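# Unlid box, move two apples to plate, relid

## Task

Remove the lid from the box, transfer both apples out of the box and onto the plate, and then set the lid back on the box.

## Robot and tools

Robot: two arms, left_arm and right_arm, each ending in a five-finger hand. right_arm has a right hand; left_arm has its mirror image. Base positions in the scene frame: left_arm (+0.016, +0.305, 0) m, right_arm (+0.001, -0.282, 0) m, both turned only slightly about z. A camera stand sits behind the arms.

Frames. Scene frame: origin at table height midway between the nominal bases, +z up, +x out over the table, left_arm toward +y (not the image side). Fixed cameras and the table use it. Every hand pose, Hand target, velocity and offset is in that arm's own base frame; rotations turn about the Hand target's position. The hand point sits 0.05 m in front of the palm and 0.15 m out from the wrist face: its +z runs along straight fingers, +y out of the palm, +x across the palm away from the thumb on the right hand (toward the thumb on the left). Straight fingertips reach 0.06-0.07 m past it along +z, lying 0.06 m behind it along -y. A wrist bracket on the little-finger side can collide with things.

Row layout (28 numbers, all in [-1, 1], both arms always filled): left dx, dy, dz, rx, ry, rz, then left little, ring, middle, index, thumb_bend, thumb_turn, force_limit, speed; then the same 14 for the right arm. dx..rz are offsets, not poses: counted from the arm's Hand target when the action or move begins, along base axes; 1.0 equals 0.6 m or 180 degrees; rx, ry, rz form one rotation vector. Sending six zeros re-requests the current Hand target. Finger and thumb numbers are absolute targets: -1 open/straight, +1 closed; thumb_turn -1 beside the palm, +1 across in front of it. force_limit maps -1..+1 to roughly 0..10 N at the fingertip (0..15 N for the two thumb motors). speed rises from near zero at -1 to full at +0.48 and stays full up to +1. Hand numbers never mean 'unchanged': to keep a hand as is, resend the eight numbers last executed for it (if none yet, its hand_measured six values plus hand_force_limit and hand_speed). A thumb turned in front closes on objects about 0.035-0.065 m thick, handles down to 0.025 m. For a gentle grip close with speed -0.94 or less.

Tools.
execute_actions(actions, cameras): actions is a list of actions; each action is a list of 1-15 rows, one row per 1/30 s step; a short action repeats its last row to fill 15 steps. Every row in an action counts from the same start, not from the previous row. cameras: list of names, ["all"], or []; omitted gives all images only for an empty actions list.
move(target, speed, blend, blocking, cameras): target is one 28-number row or up to 15 rows, each offset from the same Hand targets. Hand paths run straight with no collision avoidance; speed in m/s (0.002-4.3, default 0.25, rotation capped at twice that in rad/s), one value or one per target; blend in metres rounds corners (0 stops at each). blocking=false returns after about 0.5 s while it runs. Paths stop after 10 s.
wait(seconds 0-10, cameras): holds last commands; a running move continues.
stop(cameras): brakes a running move.
zoom_image(camera, region=[x0,y0,x1,y1] pixels, at most 504 per side) on the newest image of cam_high, cam_low, cam_left_wrist or cam_right_wrist.
show_instructions(): shows reference pages.
finished_scene(scene): ends the scene, given its number; irreversible.

Cameras: cam_high and cam_low 896x504, cam_left_wrist and cam_right_wrist 672x504 (fisheye).

Results: per arm end_effector_position (m) and end_effector_quat_wxyz in its base frame, Hand target (the commanded pose after clipping; next offsets start here), joint positions, velocities (may be omitted when all are within noise) and torques; per hand hand_measured, hand_stopped_by (moving, target, force, stalled, fault), hand_load_n (positive when pushed open; near 0 after a lost grip), hand_force_limit, hand_speed. A move adds a 'move:' line: done, off_target, moving, held or fault, plus limits=paced (pose clipped) or limits=held (steps withheld). done means at rest within 10 mm and 2 degrees; neither done nor off_target tells you about contact.

Behaviour to expect: the hand often rests 1-3 cm (occasionally 5) short, usually low, of the command; resend the gap as an offset. Commanded orientation is clipped to 40 degrees from the measured one per step. A stopped arm keeps pushing until commanded back past its hand point. Readings may be off by a few centimetres. Loose objects can get nudged.

Avoid: dropping items or releasing them while they move, fast impacts with fixed or heavy things, hard presses, excess finger load (from pushes, twists or swinging loads), any contact between the two arms or one hand gripping the other, anything falling or being left off the table, paths passing near an arm's own base (go around), and long holding, stretching or pushing against unreachable poses, which overheats motors (MOTOR HOT at 85 °C; at 100 °C the arm drops for 30-60 s).

Each tool is called after "Request:" as name([rows], argument=value, ...), one row to a line, values as JSON.

Reference images:

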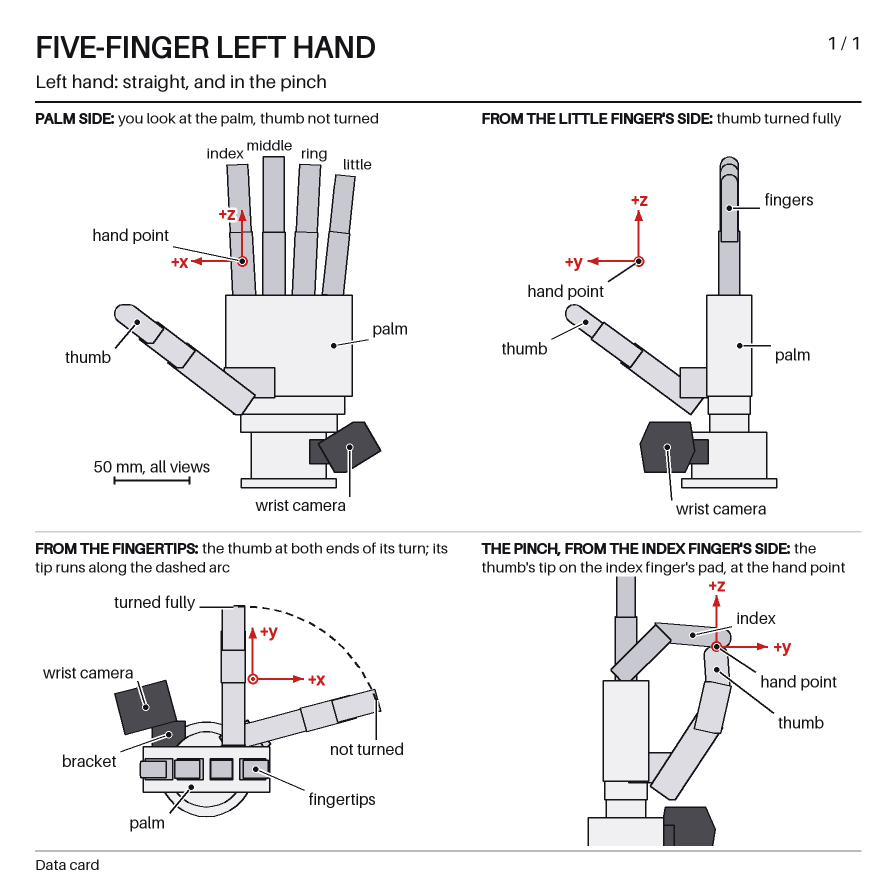

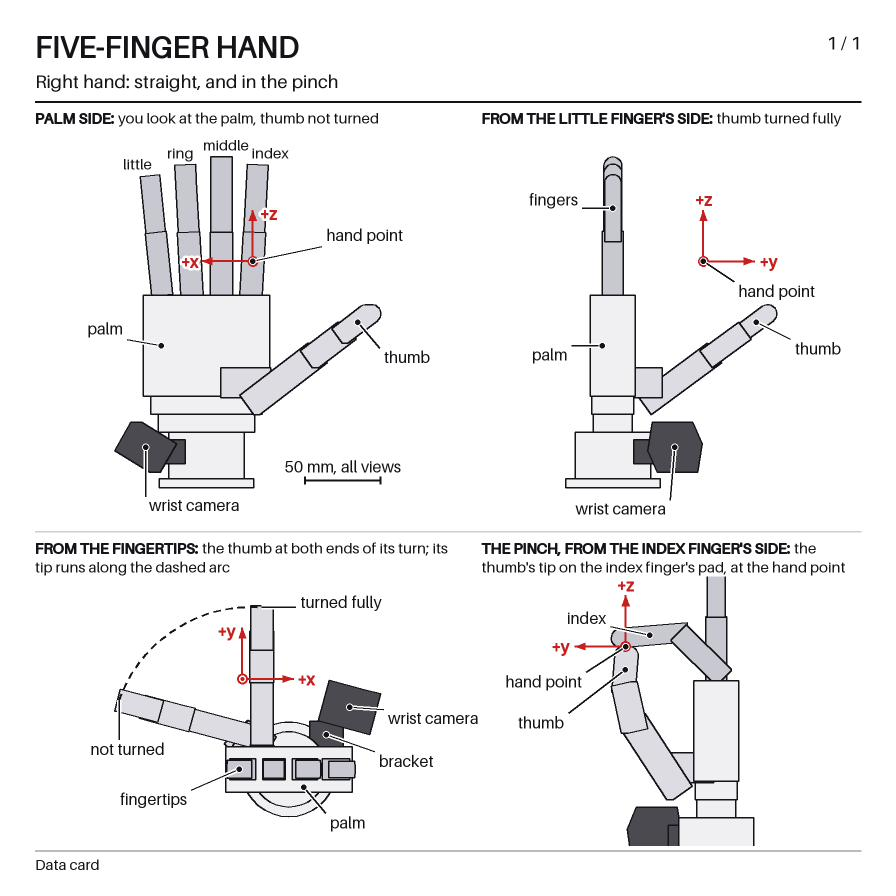

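## Session

Request:
execute_actions(actions=[])

Scene clock: 0.00 s.
left_arm: end_effector_position=(+0.3877, -0.1508, +0.1963) hand_measured=(-1.000, -1.000, -1.000, -1.000, -1.000, -1.000) hand_load_n=(+0.0, +0.0, +0.0, +0.0, +0.0, +0.0) hand_stopped_by=(target, target, target, target, target, target) hand_force_limit=0.00 hand_speed=-0.80 end_effector_quat_wxyz=(+0.064, -0.399, +0.911, -0.081) | right_arm: end_effector_position=(+0.2306, +0.0385, +0.1628) hand_measured=(-1.000, -1.000, -1.000, -1.000, -1.000, -1.000) hand_load_n=(+0.0, +0.0, +0.0, +0.0, +0.0, +0.0) hand_stopped_by=(target, target, target, target, target, target) hand_force_limit=0.00 hand_speed=-0.80 end_effector_quat_wxyz=(-0.167, +0.979, -0.093, +0.075)
Joint positions: left_arm=[-0.344 1.461 1.351 -1.256 0.03 0.399] | right_arm=[0.117 0.9 0.823 -1.269 -0.293 -1.23]
Joint velocities: within noise
Joint torques (N m): no reading
Heat: left arm: hottest wrist roll 32 °C; right arm: hottest shoulder 34 °C.
Hand target: left_arm +0.3951, -0.1534, +0.2052; +0.073, -0.398, +0.910, -0.090 | right_arm +0.2387, +0.0395, +0.1731; -0.170, +0.977, -0.091, +0.089

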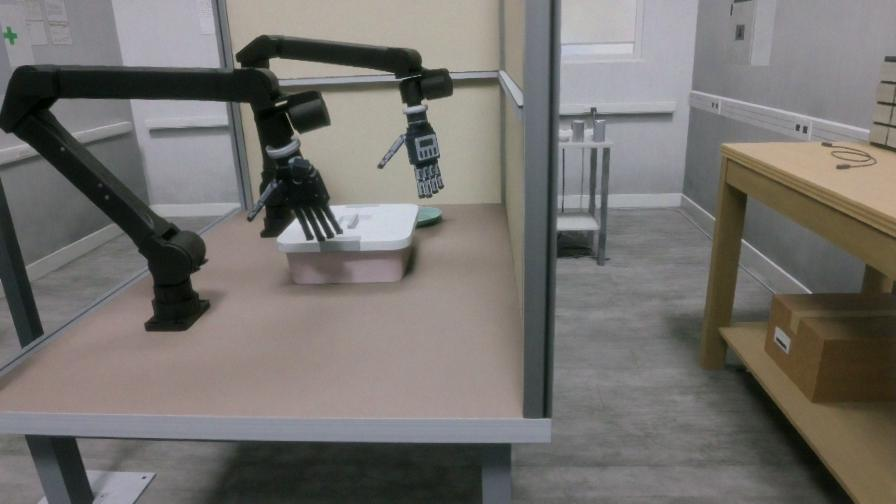

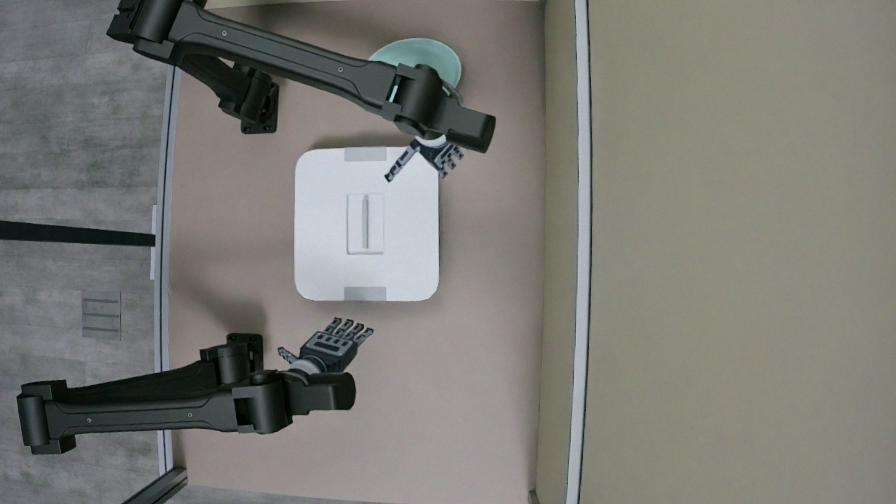

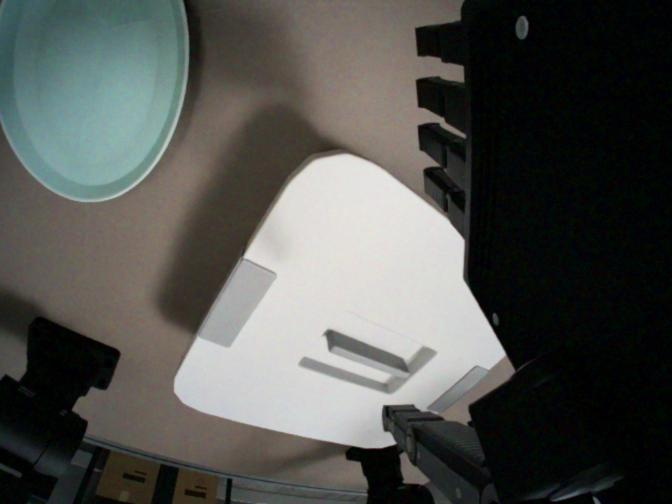

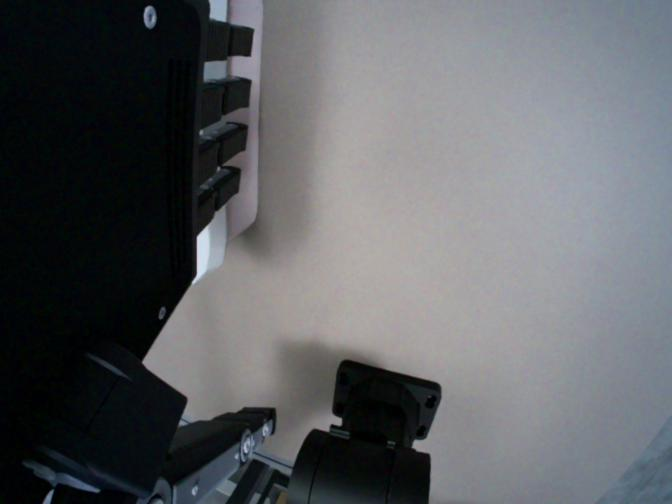

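Request:
zoom_image(camera="cam_low", region=[150, 0, 600, 400])

Request:
zoom_image(camera="cam_left_wrist", region=[150, 130, 520, 460])

Request:
zoom_image(camera="cam_high", region=[120, 20, 540, 350])

Scaled by 1.120 from the camera's 896x504 image, which has a finer 1280x720 frame.

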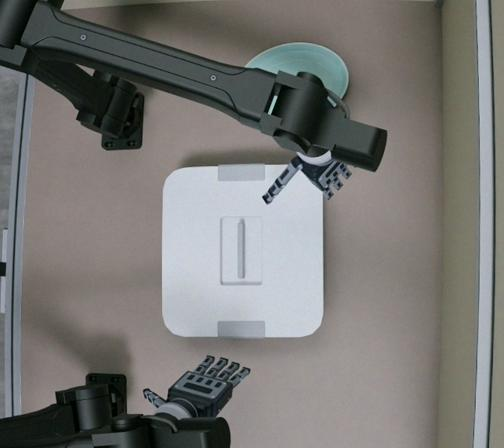

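Scaled by 1.362 from the camera's 672x504 image, which has a finer 960x720 frame.

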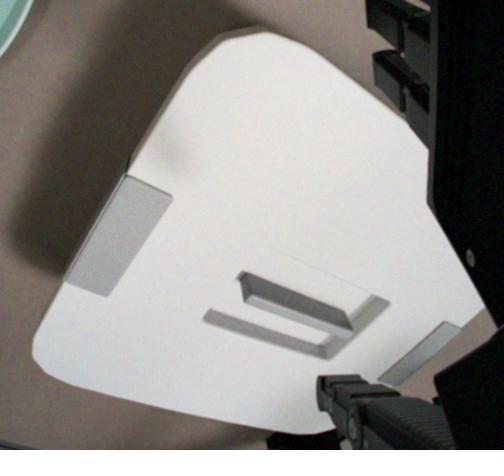

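Scaled by 1.200 from the camera's 896x504 image, which has a finer 1280x720 frame.

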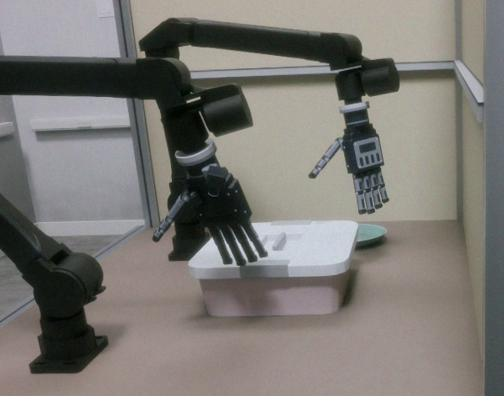

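Request:
move(target=[0, 0.3, 0.1, 0,0,0, -1,-1,-1,-1,-1,1,0,0, 0.0833,0.1,0.25,0,0,-0.25,-1,-1,-1,-1,-1,1,0,0], cameras=["all"])

Scene clock: 17.83 s.
left_arm: end_effector_position=(+0.3831, +0.0248, +0.2440) hand_measured=(-1.000, -1.000, -1.000, -1.000, -1.000, +1.000) hand_load_n=(+0.0, +0.0, +0.0, +0.0, +0.0, +0.0) hand_stopped_by=(target, target, target, target, target, target) hand_force_limit=0.00 hand_speed=0.00 end_effector_quat_wxyz=(+0.051, -0.404, +0.910, -0.081) | right_arm: end_effector_position=(+0.2808, +0.0945, +0.3061) hand_measured=(-1.000, -1.000, -1.000, -1.000, -1.000, +1.000) hand_load_n=(+0.0, +0.0, +0.0, +0.0, +0.0, +0.0) hand_stopped_by=(target, target, target, target, target, target) hand_force_limit=0.00 hand_speed=0.00 end_effector_quat_wxyz=(-0.113, +0.871, -0.458, +0.137)
Joint positions: left_arm=[0.07 1.401 1.414 -1.432 0.117 0.795] | right_arm=[0.311 1.054 1.286 -1.448 0.037 -0.299]
Joint torques (N m): left_arm=[-0.38 -7.41 11.59 0.09 0.07 0.09] | right_arm=[0.32 -3.96 13.93 0.73 0.05 0.19]
Heat: left arm: hottest elbow 33 °C; right arm: hottest shoulder 34 °C.
Hand target: left_arm +0.3951, +0.0265, +0.2652; +0.073, -0.398, +0.910, -0.090 | right_arm +0.2886, +0.0995, +0.3232; -0.123, +0.868, -0.458, +0.147
Off the commanded pose: left_arm 0.024 m, 3 deg | right_arm 0.019 m, 2 deg.
move: off_target (left_arm, right_arm)

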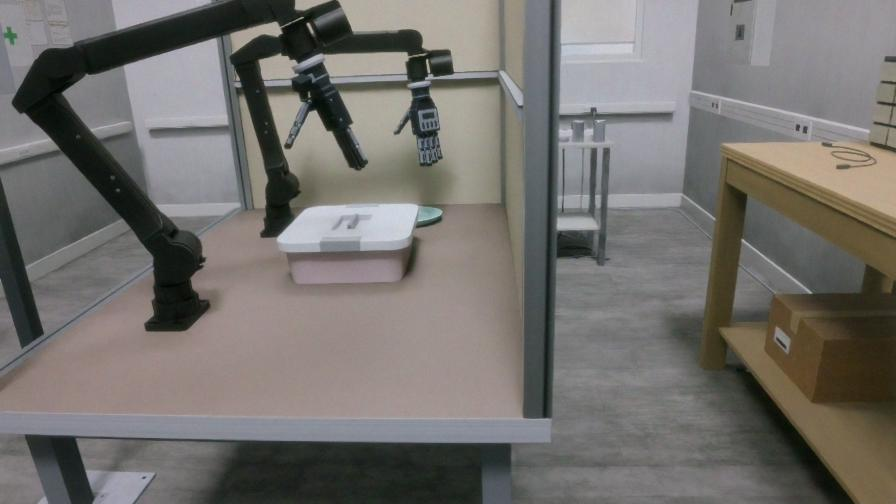

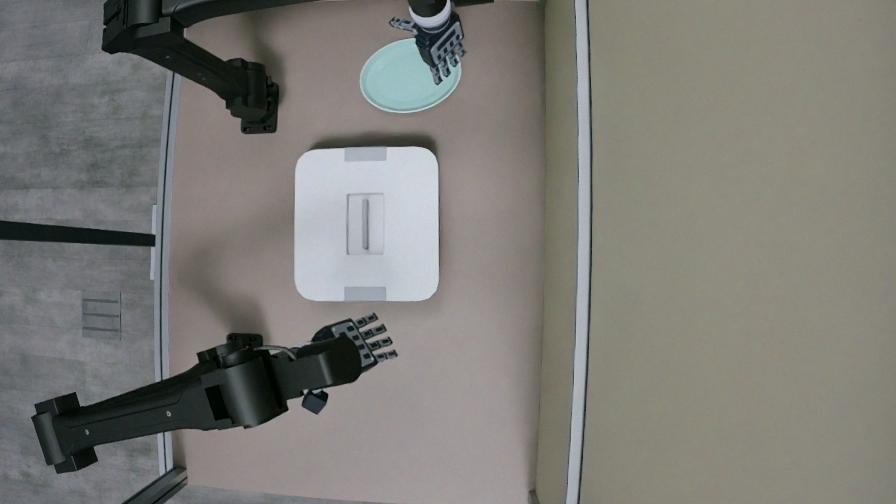

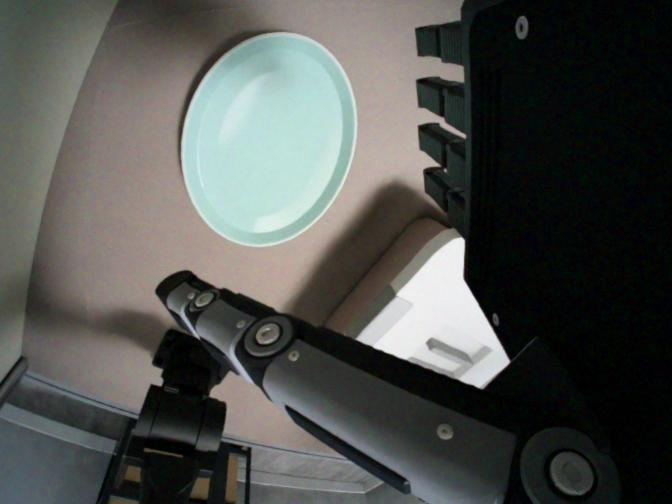

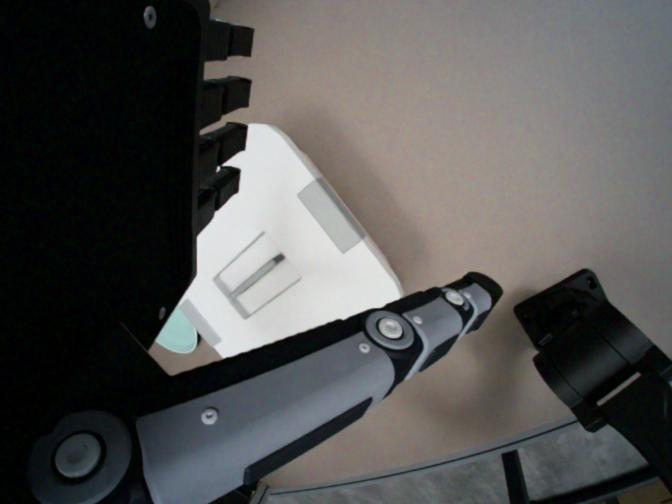

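Request:
zoom_image(camera="cam_right_wrist", region=[150, 100, 430, 360])

Request:
zoom_image(camera="cam_low", region=[200, 120, 460, 380])

Request:
zoom_image(camera="cam_high", region=[240, 130, 460, 320])

Scaled by 1.800 from the camera's 672x504 image, which has a finer 960x720 frame.

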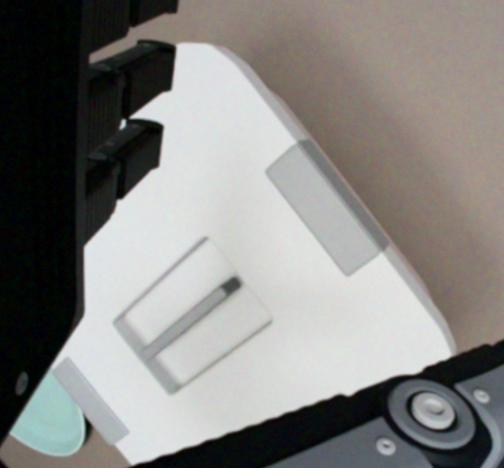

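Scaled by 1.938 from the camera's 896x504 image, which has a finer 1280x720 frame.

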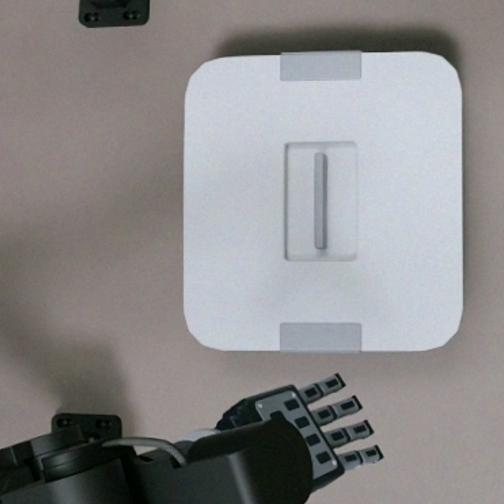

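Scaled by 2.291 from the camera's 896x504 image, which has a finer 1280x720 frame.

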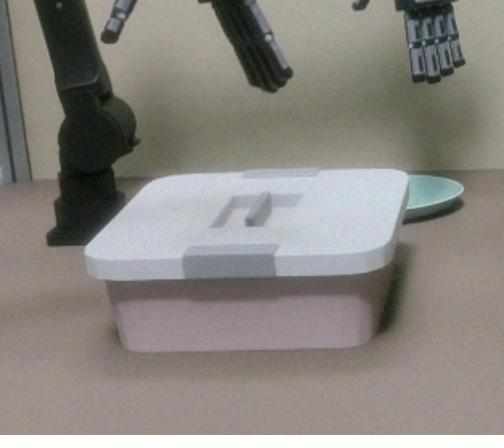

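Request:
move(target=[0, 0, 0, 0,0,0, -1,-1,-1,-1,-1,1,0,0, 0.027,0.345,0,0.105,-0.200,-0.160,-1,-1,-1,-1,-1,1,0,0], cameras=["all"])

Scene clock: 23.73 s.
left_arm: end_effector_position=(+0.3831, +0.0249, +0.2440) hand_measured=(-1.000, -1.000, -1.000, -1.000, -1.000, +1.000) hand_load_n=(+0.0, +0.0, +0.0, +0.0, +0.0, +0.0) hand_stopped_by=(target, target, target, target, target, target) hand_force_limit=0.00 hand_speed=0.00 end_effector_quat_wxyz=(+0.051, -0.404, +0.910, -0.081) | right_arm: end_effector_position=(+0.3028, +0.3029, +0.3211) hand_measured=(-1.000, -1.000, -1.000, -1.000, -1.000, +1.000) hand_load_n=(+0.0, +0.0, +0.0, -0.5, +0.0, +0.0) hand_stopped_by=(target, target, target, target, target, target) hand_force_limit=0.00 hand_speed=0.00 end_effector_quat_wxyz=(-0.345, +0.618, -0.609, +0.357)
Joint positions: left_arm=[0.07 1.401 1.414 -1.432 0.117 0.796] | right_arm=[1.028 1.05 1.142 -0.95 0.836 0.686]
Joint torques (N m): left_arm=[-0.15 -7.65 11.59 0.2 0.09 0.04] | right_arm=[-0.56 -5.01 9.78 2.3 0.56 0.24]
Heat: left arm: hottest elbow 34 °C; right arm: hottest shoulder 34 °C.
Hand target: left_arm +0.3951, +0.0266, +0.2652; +0.073, -0.398, +0.910, -0.090 | right_arm +0.3048, +0.3065, +0.3233; -0.354, +0.611, -0.613, +0.354
Off the commanded pose: left_arm 0.024 m, 3 deg | right_arm 0.005 m, 1 deg.
move: off_target (left_arm)

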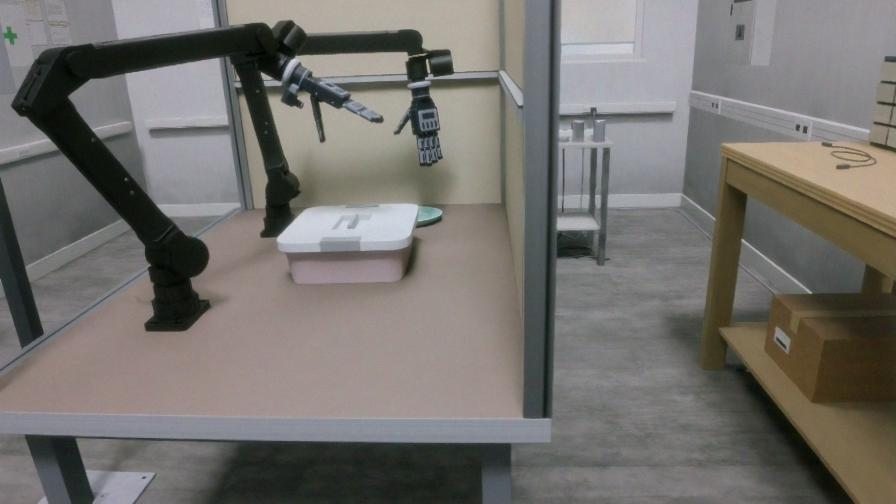

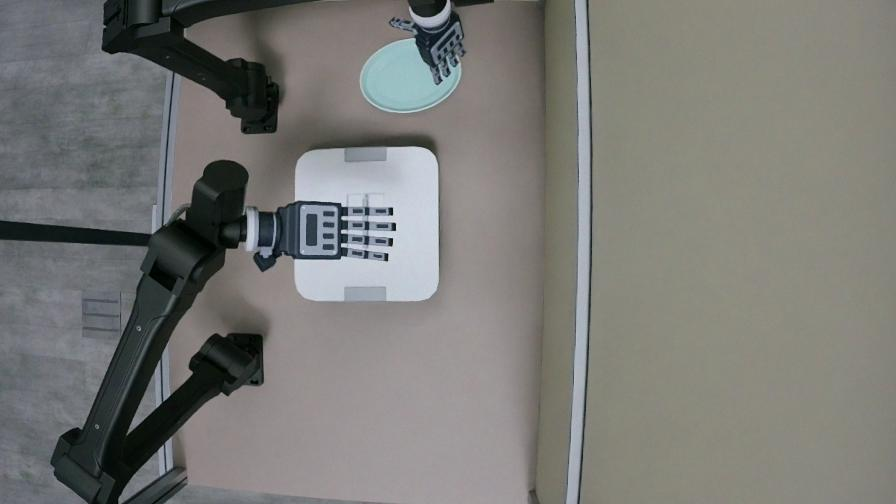

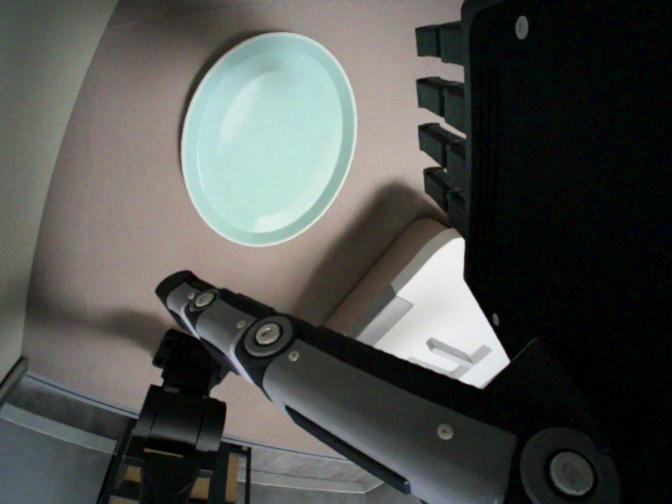

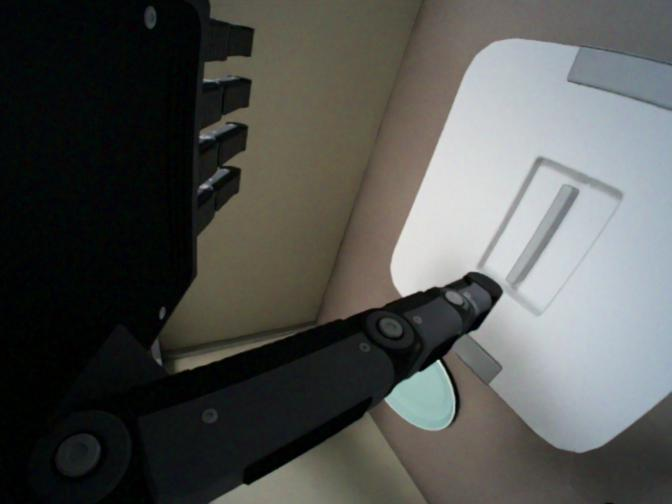

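Request:
move(target=[0, 0, 0, 0,0,0, -1,-1,-1,-1,-1,1,0,0, 0.01,0,-0.15,0,0,0,-0.2,-0.2,-0.2,-0.2,-0.5,1,0,0], cameras=["all"])

Request:
zoom_image(camera="cam_high", region=[240, 80, 460, 300])

Request:
zoom_image(camera="cam_right_wrist", region=[320, 100, 672, 400])

Scene clock: 27.20 s.
left_arm: end_effector_position=(+0.3831, +0.0249, +0.2440) hand_measured=(-1.000, -1.000, -1.000, -1.000, -1.000, +1.000) hand_load_n=(+0.0, +0.0, +0.0, +0.0, +0.0, +0.0) hand_stopped_by=(target, target, target, target, target, target) hand_force_limit=0.00 hand_speed=0.00 end_effector_quat_wxyz=(+0.051, -0.404, +0.910, -0.081) | right_arm: end_effector_position=(+0.3062, +0.3049, +0.2294) hand_measured=(-0.200, -0.200, -0.200, -0.200, -0.500, +1.000) hand_load_n=(+0.0, +0.0, +0.0, +0.0, +0.0, +0.0) hand_stopped_by=(target, target, target, target, target, target) hand_force_limit=0.00 hand_speed=0.00 end_effector_quat_wxyz=(-0.348, +0.616, -0.612, +0.355)
Joint positions: left_arm=[0.07 1.401 1.414 -1.432 0.117 0.796] | right_arm=[1.022 1.064 0.909 -0.696 0.831 0.686]
Joint torques (N m): left_arm=[-0.44 -7.59 11.52 0.16 0.08 0.04] | right_arm=[-1.44 -5.13 10.3 2.4 0.32 0.03]
Heat: left arm: hottest elbow 35 °C; right arm: hottest shoulder 34 °C.
Hand target: left_arm +0.3951, +0.0266, +0.2652; +0.073, -0.398, +0.910, -0.090 | right_arm +0.3108, +0.3065, +0.2332; -0.354, +0.611, -0.613, +0.355
Off the commanded pose: left_arm 0.024 m, 3 deg | right_arm 0.006 m, 1 deg.
move: off_target (left_arm)

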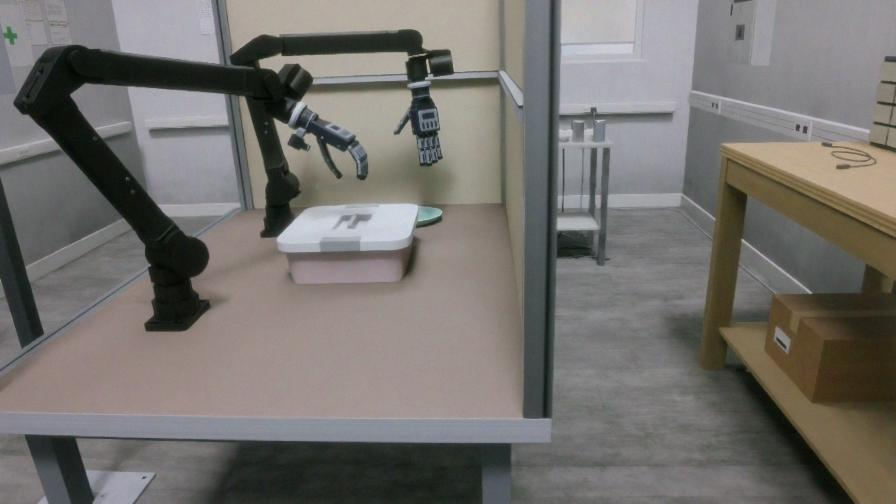

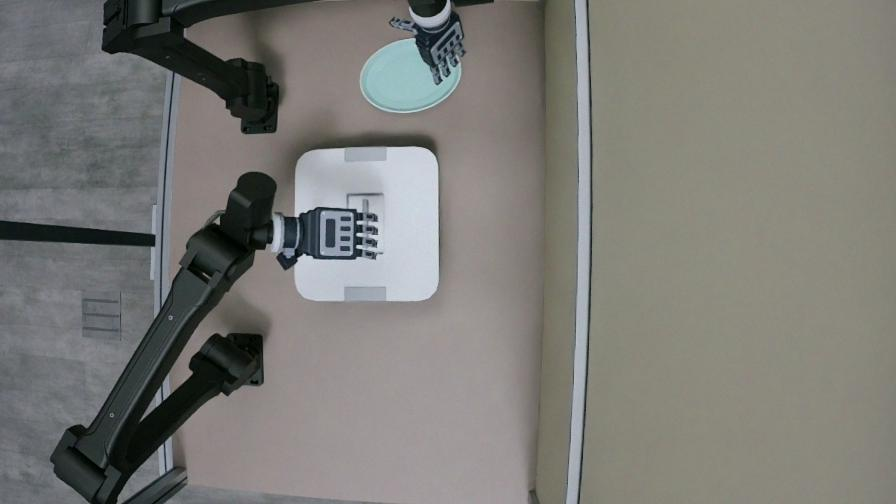

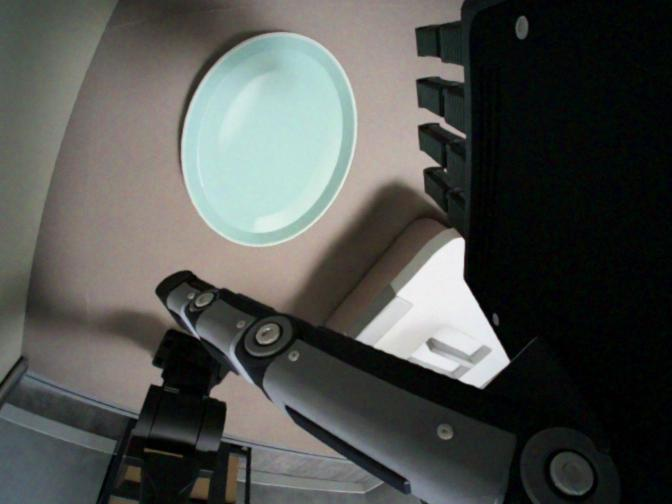

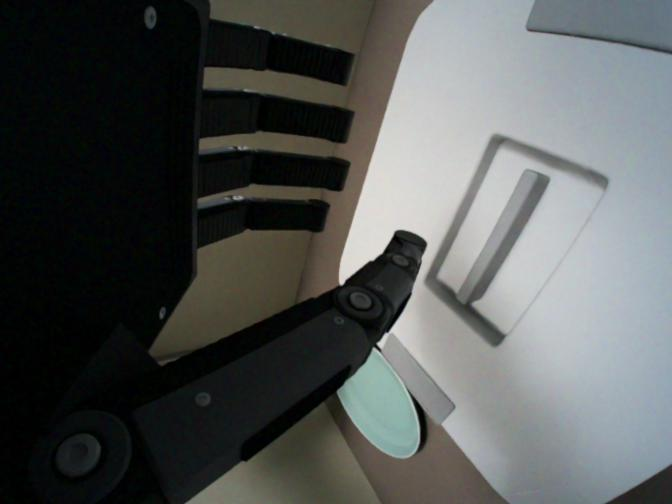

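Scaled by 2.291 from the camera's 896x504 image, which has a finer 1280x720 frame.

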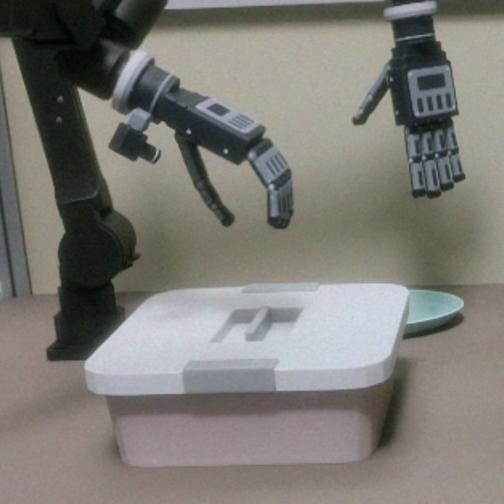

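Scaled by 1.432 from the camera's 672x504 image, which has a finer 960x720 frame.

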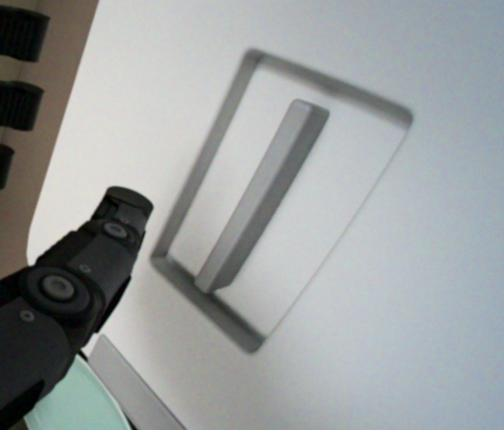

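Request:
move(target=[0, 0, 0, 0,0,0, -1,-1,-1,-1,-1,1,0,0, 0,0,-0.09,0,0,0,-0.2,-0.2,-0.2,-0.2,-0.5,1,0,0], cameras=["cam_high","cam_low","cam_right_wrist"], speed=0.15)

Request:
zoom_image(camera="cam_high", region=[260, 120, 440, 300])

Request:
zoom_image(camera="cam_low", region=[280, 140, 460, 310])

Request:
zoom_image(camera="cam_right_wrist", region=[320, 100, 672, 400])

Scene clock: 29.10 s.
left_arm: end_effector_position=(+0.3831, +0.0249, +0.2440) hand_measured=(-1.000, -1.000, -1.000, -1.000, -1.000, +1.000) hand_load_n=(+0.0, +0.0, +0.0, +0.0, +0.0, +0.0) hand_stopped_by=(target, target, target, target, target, target) hand_force_limit=0.00 hand_speed=0.00 end_effector_quat_wxyz=(+0.051, -0.404, +0.910, -0.081) | right_arm: end_effector_position=(+0.3064, +0.3054, +0.1771) hand_measured=(-0.200, -0.200, -0.200, -0.200, -0.500, +1.000) hand_load_n=(+0.0, +0.0, +0.0, +0.0, +0.0, +0.0) hand_stopped_by=(target, target, target, target, target, target) hand_force_limit=0.00 hand_speed=0.00 end_effector_quat_wxyz=(-0.349, +0.615, -0.612, +0.354)
Joint positions: left_arm=[0.07 1.401 1.414 -1.432 0.117 0.796] | right_arm=[1.022 1.1 0.792 -0.538 0.831 0.686]
Joint torques (N m): left_arm=[0.09 -7.82 11.7 0.21 0.08 0.06] | right_arm=[-0.91 -5.54 9.68 2.41 0.32 0.04]
Heat: left arm: hottest elbow 35 °C; right arm: hottest shoulder 34 °C.
Hand target: left_arm +0.3951, +0.0266, +0.2652; +0.073, -0.398, +0.910, -0.090 | right_arm +0.3108, +0.3065, +0.1793; -0.354, +0.611, -0.613, +0.355
Off the commanded pose: left_arm 0.024 m, 3 deg | right_arm 0.005 m, 1 deg.
move: off_target (left_arm)
Images, in order (width x height): cam_high 896x504, cam_low 896x504, cam_right_wrist 672x504.

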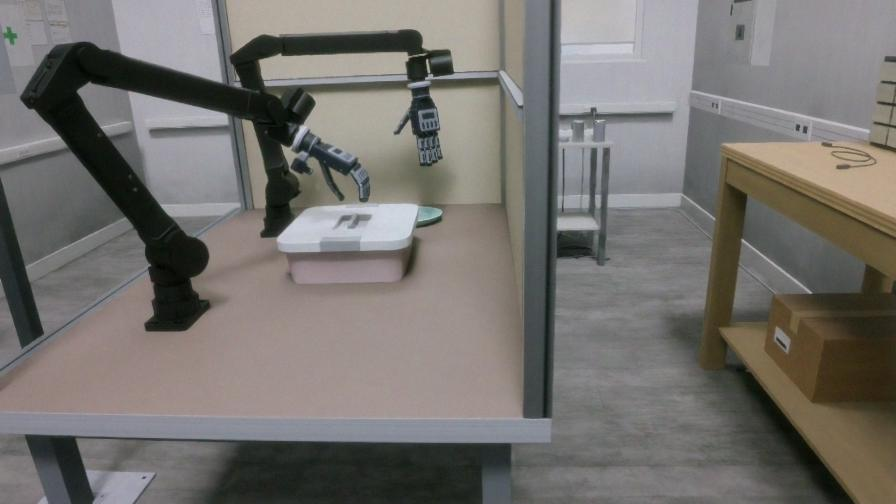

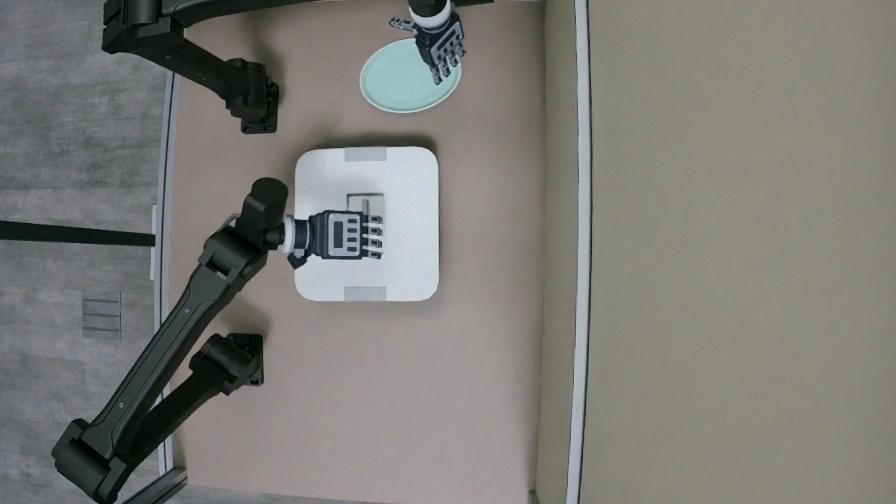

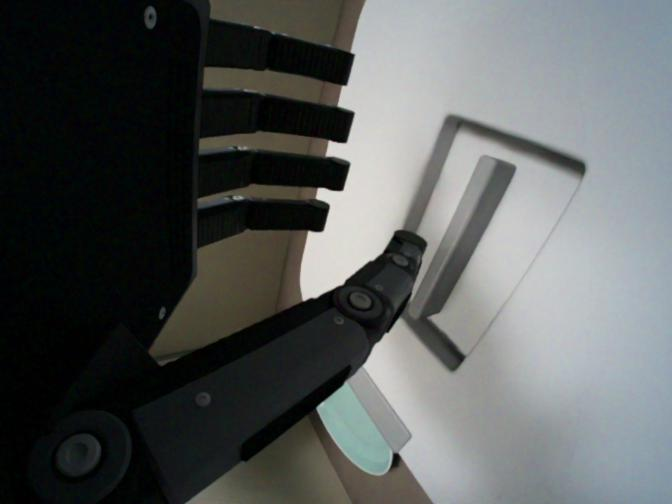

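Scaled by 2.800 from the camera's 896x504 image, which has a finer 1280x720 frame.

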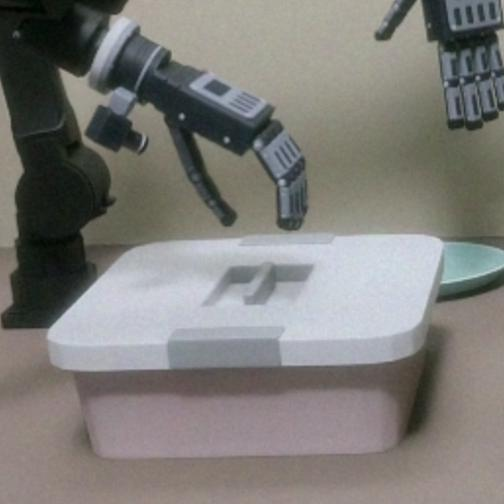

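Scaled by 2.800 from the camera's 896x504 image, which has a finer 1280x720 frame.

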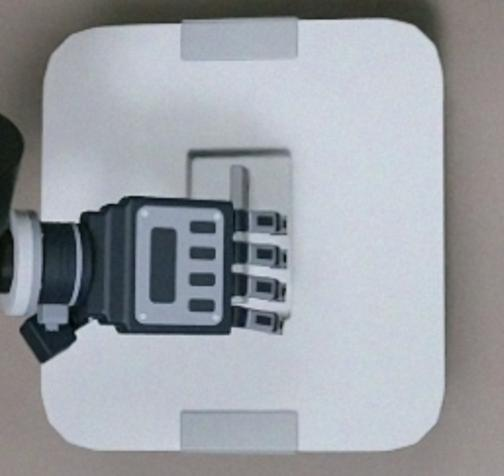

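Scaled by 1.432 from the camera's 672x504 image, which has a finer 960x720 frame.

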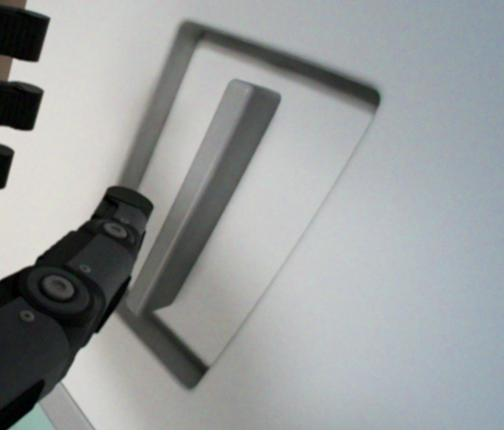

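Request:
move(target=[0, 0, 0, 0,0,0, -1,-1,-1,-1,-1,1,0,0, -0.01,0,-0.083,0,0,0,-0.2,-0.2,-0.2,-0.2,-0.5,1,0,0], cameras=["cam_high","cam_low","cam_right_wrist"], speed=0.1)

Request:
zoom_image(camera="cam_high", region=[290, 150, 410, 270])

Request:
zoom_image(camera="cam_low", region=[280, 140, 460, 310])

Request:
zoom_image(camera="cam_right_wrist", region=[320, 100, 672, 400])

Scene clock: 31.83 s.
left_arm: end_effector_position=(+0.3831, +0.0249, +0.2440) hand_measured=(-1.000, -1.000, -1.000, -1.000, -1.000, +1.000) hand_load_n=(+0.0, +0.0, +0.0, +0.0, +0.0, +0.0) hand_stopped_by=(target, target, target, target, target, target) hand_force_limit=0.00 hand_speed=0.00 end_effector_quat_wxyz=(+0.051, -0.404, +0.910, -0.081) | right_arm: end_effector_position=(+0.3046, +0.3006, +0.1278) hand_measured=(-0.200, -0.200, -0.200, -0.200, -0.500, +1.000) hand_load_n=(+0.0, +0.0, +0.0, +0.0, +0.0, +0.0) hand_stopped_by=(target, target, target, target, target, target) hand_force_limit=0.00 hand_speed=0.00 end_effector_quat_wxyz=(-0.345, +0.616, -0.612, +0.357)
Joint positions: left_arm=[0.07 1.401 1.414 -1.432 0.117 0.796] | right_arm=[1.022 1.151 0.692 -0.397 0.836 0.687]
Joint torques (N m): left_arm=[-0.03 -7.41 11.49 0.24 0.07 0.07] | right_arm=[0.73 -5.54 8.98 2.39 0.55 0.22]
Heat: left arm: hottest elbow 36 °C; right arm: hottest shoulder 34 °C.
Hand target: left_arm +0.3951, +0.0266, +0.2652; +0.073, -0.398, +0.910, -0.090 | right_arm +0.3048, +0.3065, +0.1294; -0.354, +0.611, -0.613, +0.355
Off the commanded pose: left_arm 0.024 m, 3 deg | right_arm 0.006 m, 1 deg.
move: off_target (left_arm)
Images, in order (width x height): cam_high 896x504, cam_low 896x504, cam_right_wrist 672x504.

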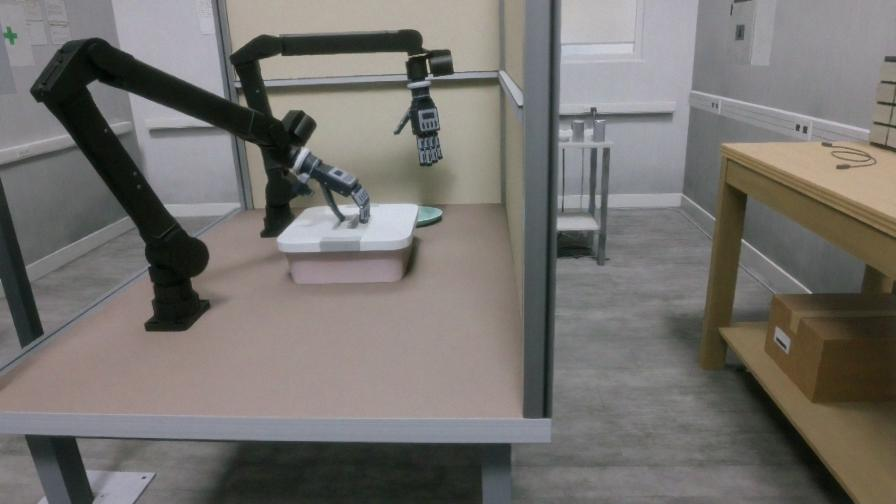

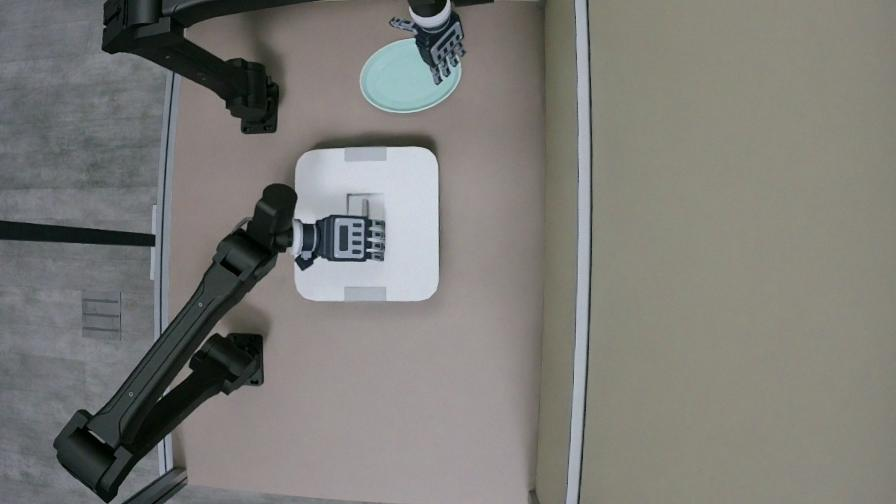

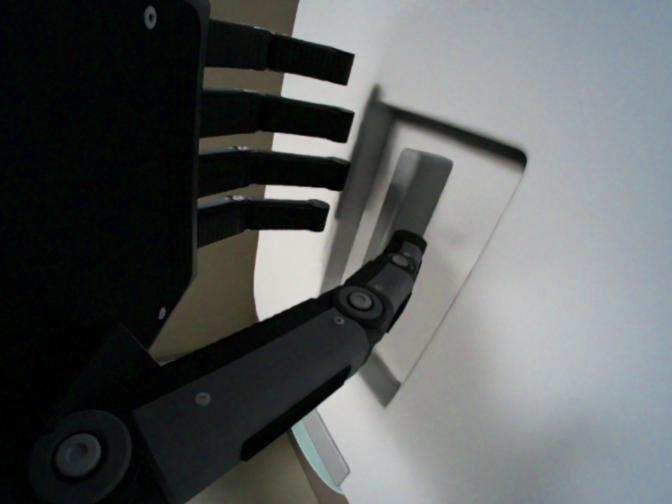

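Scaled by 4.200 from the camera's 896x504 image, which has a finer 1280x720 frame.

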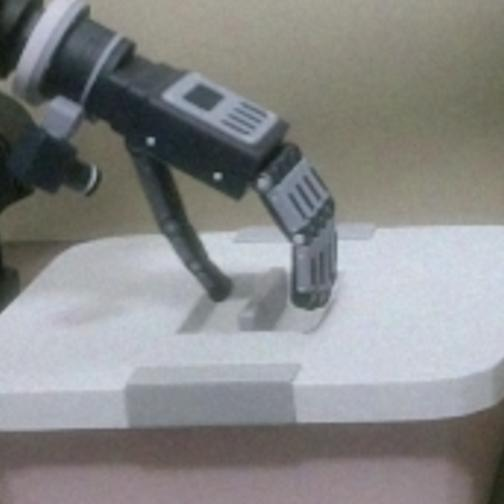

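Scaled by 2.800 from the camera's 896x504 image, which has a finer 1280x720 frame.

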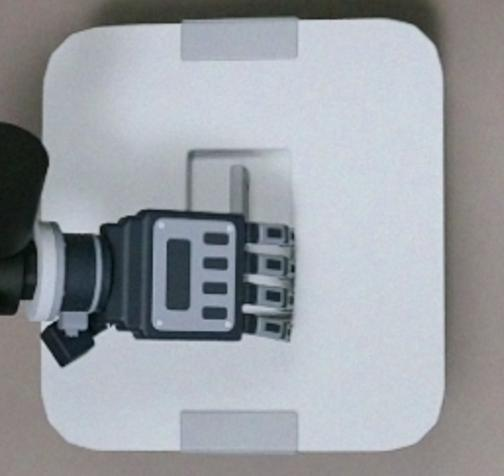

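Scaled by 1.432 from the camera's 672x504 image, which has a finer 960x720 frame.

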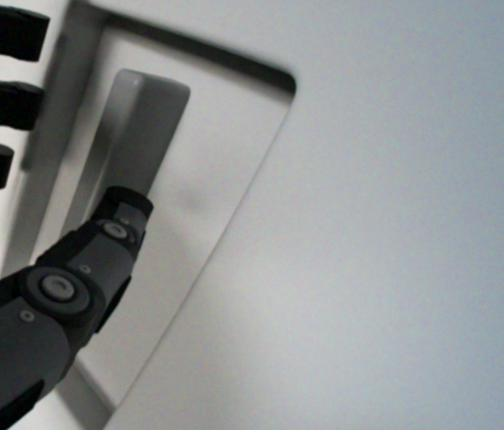

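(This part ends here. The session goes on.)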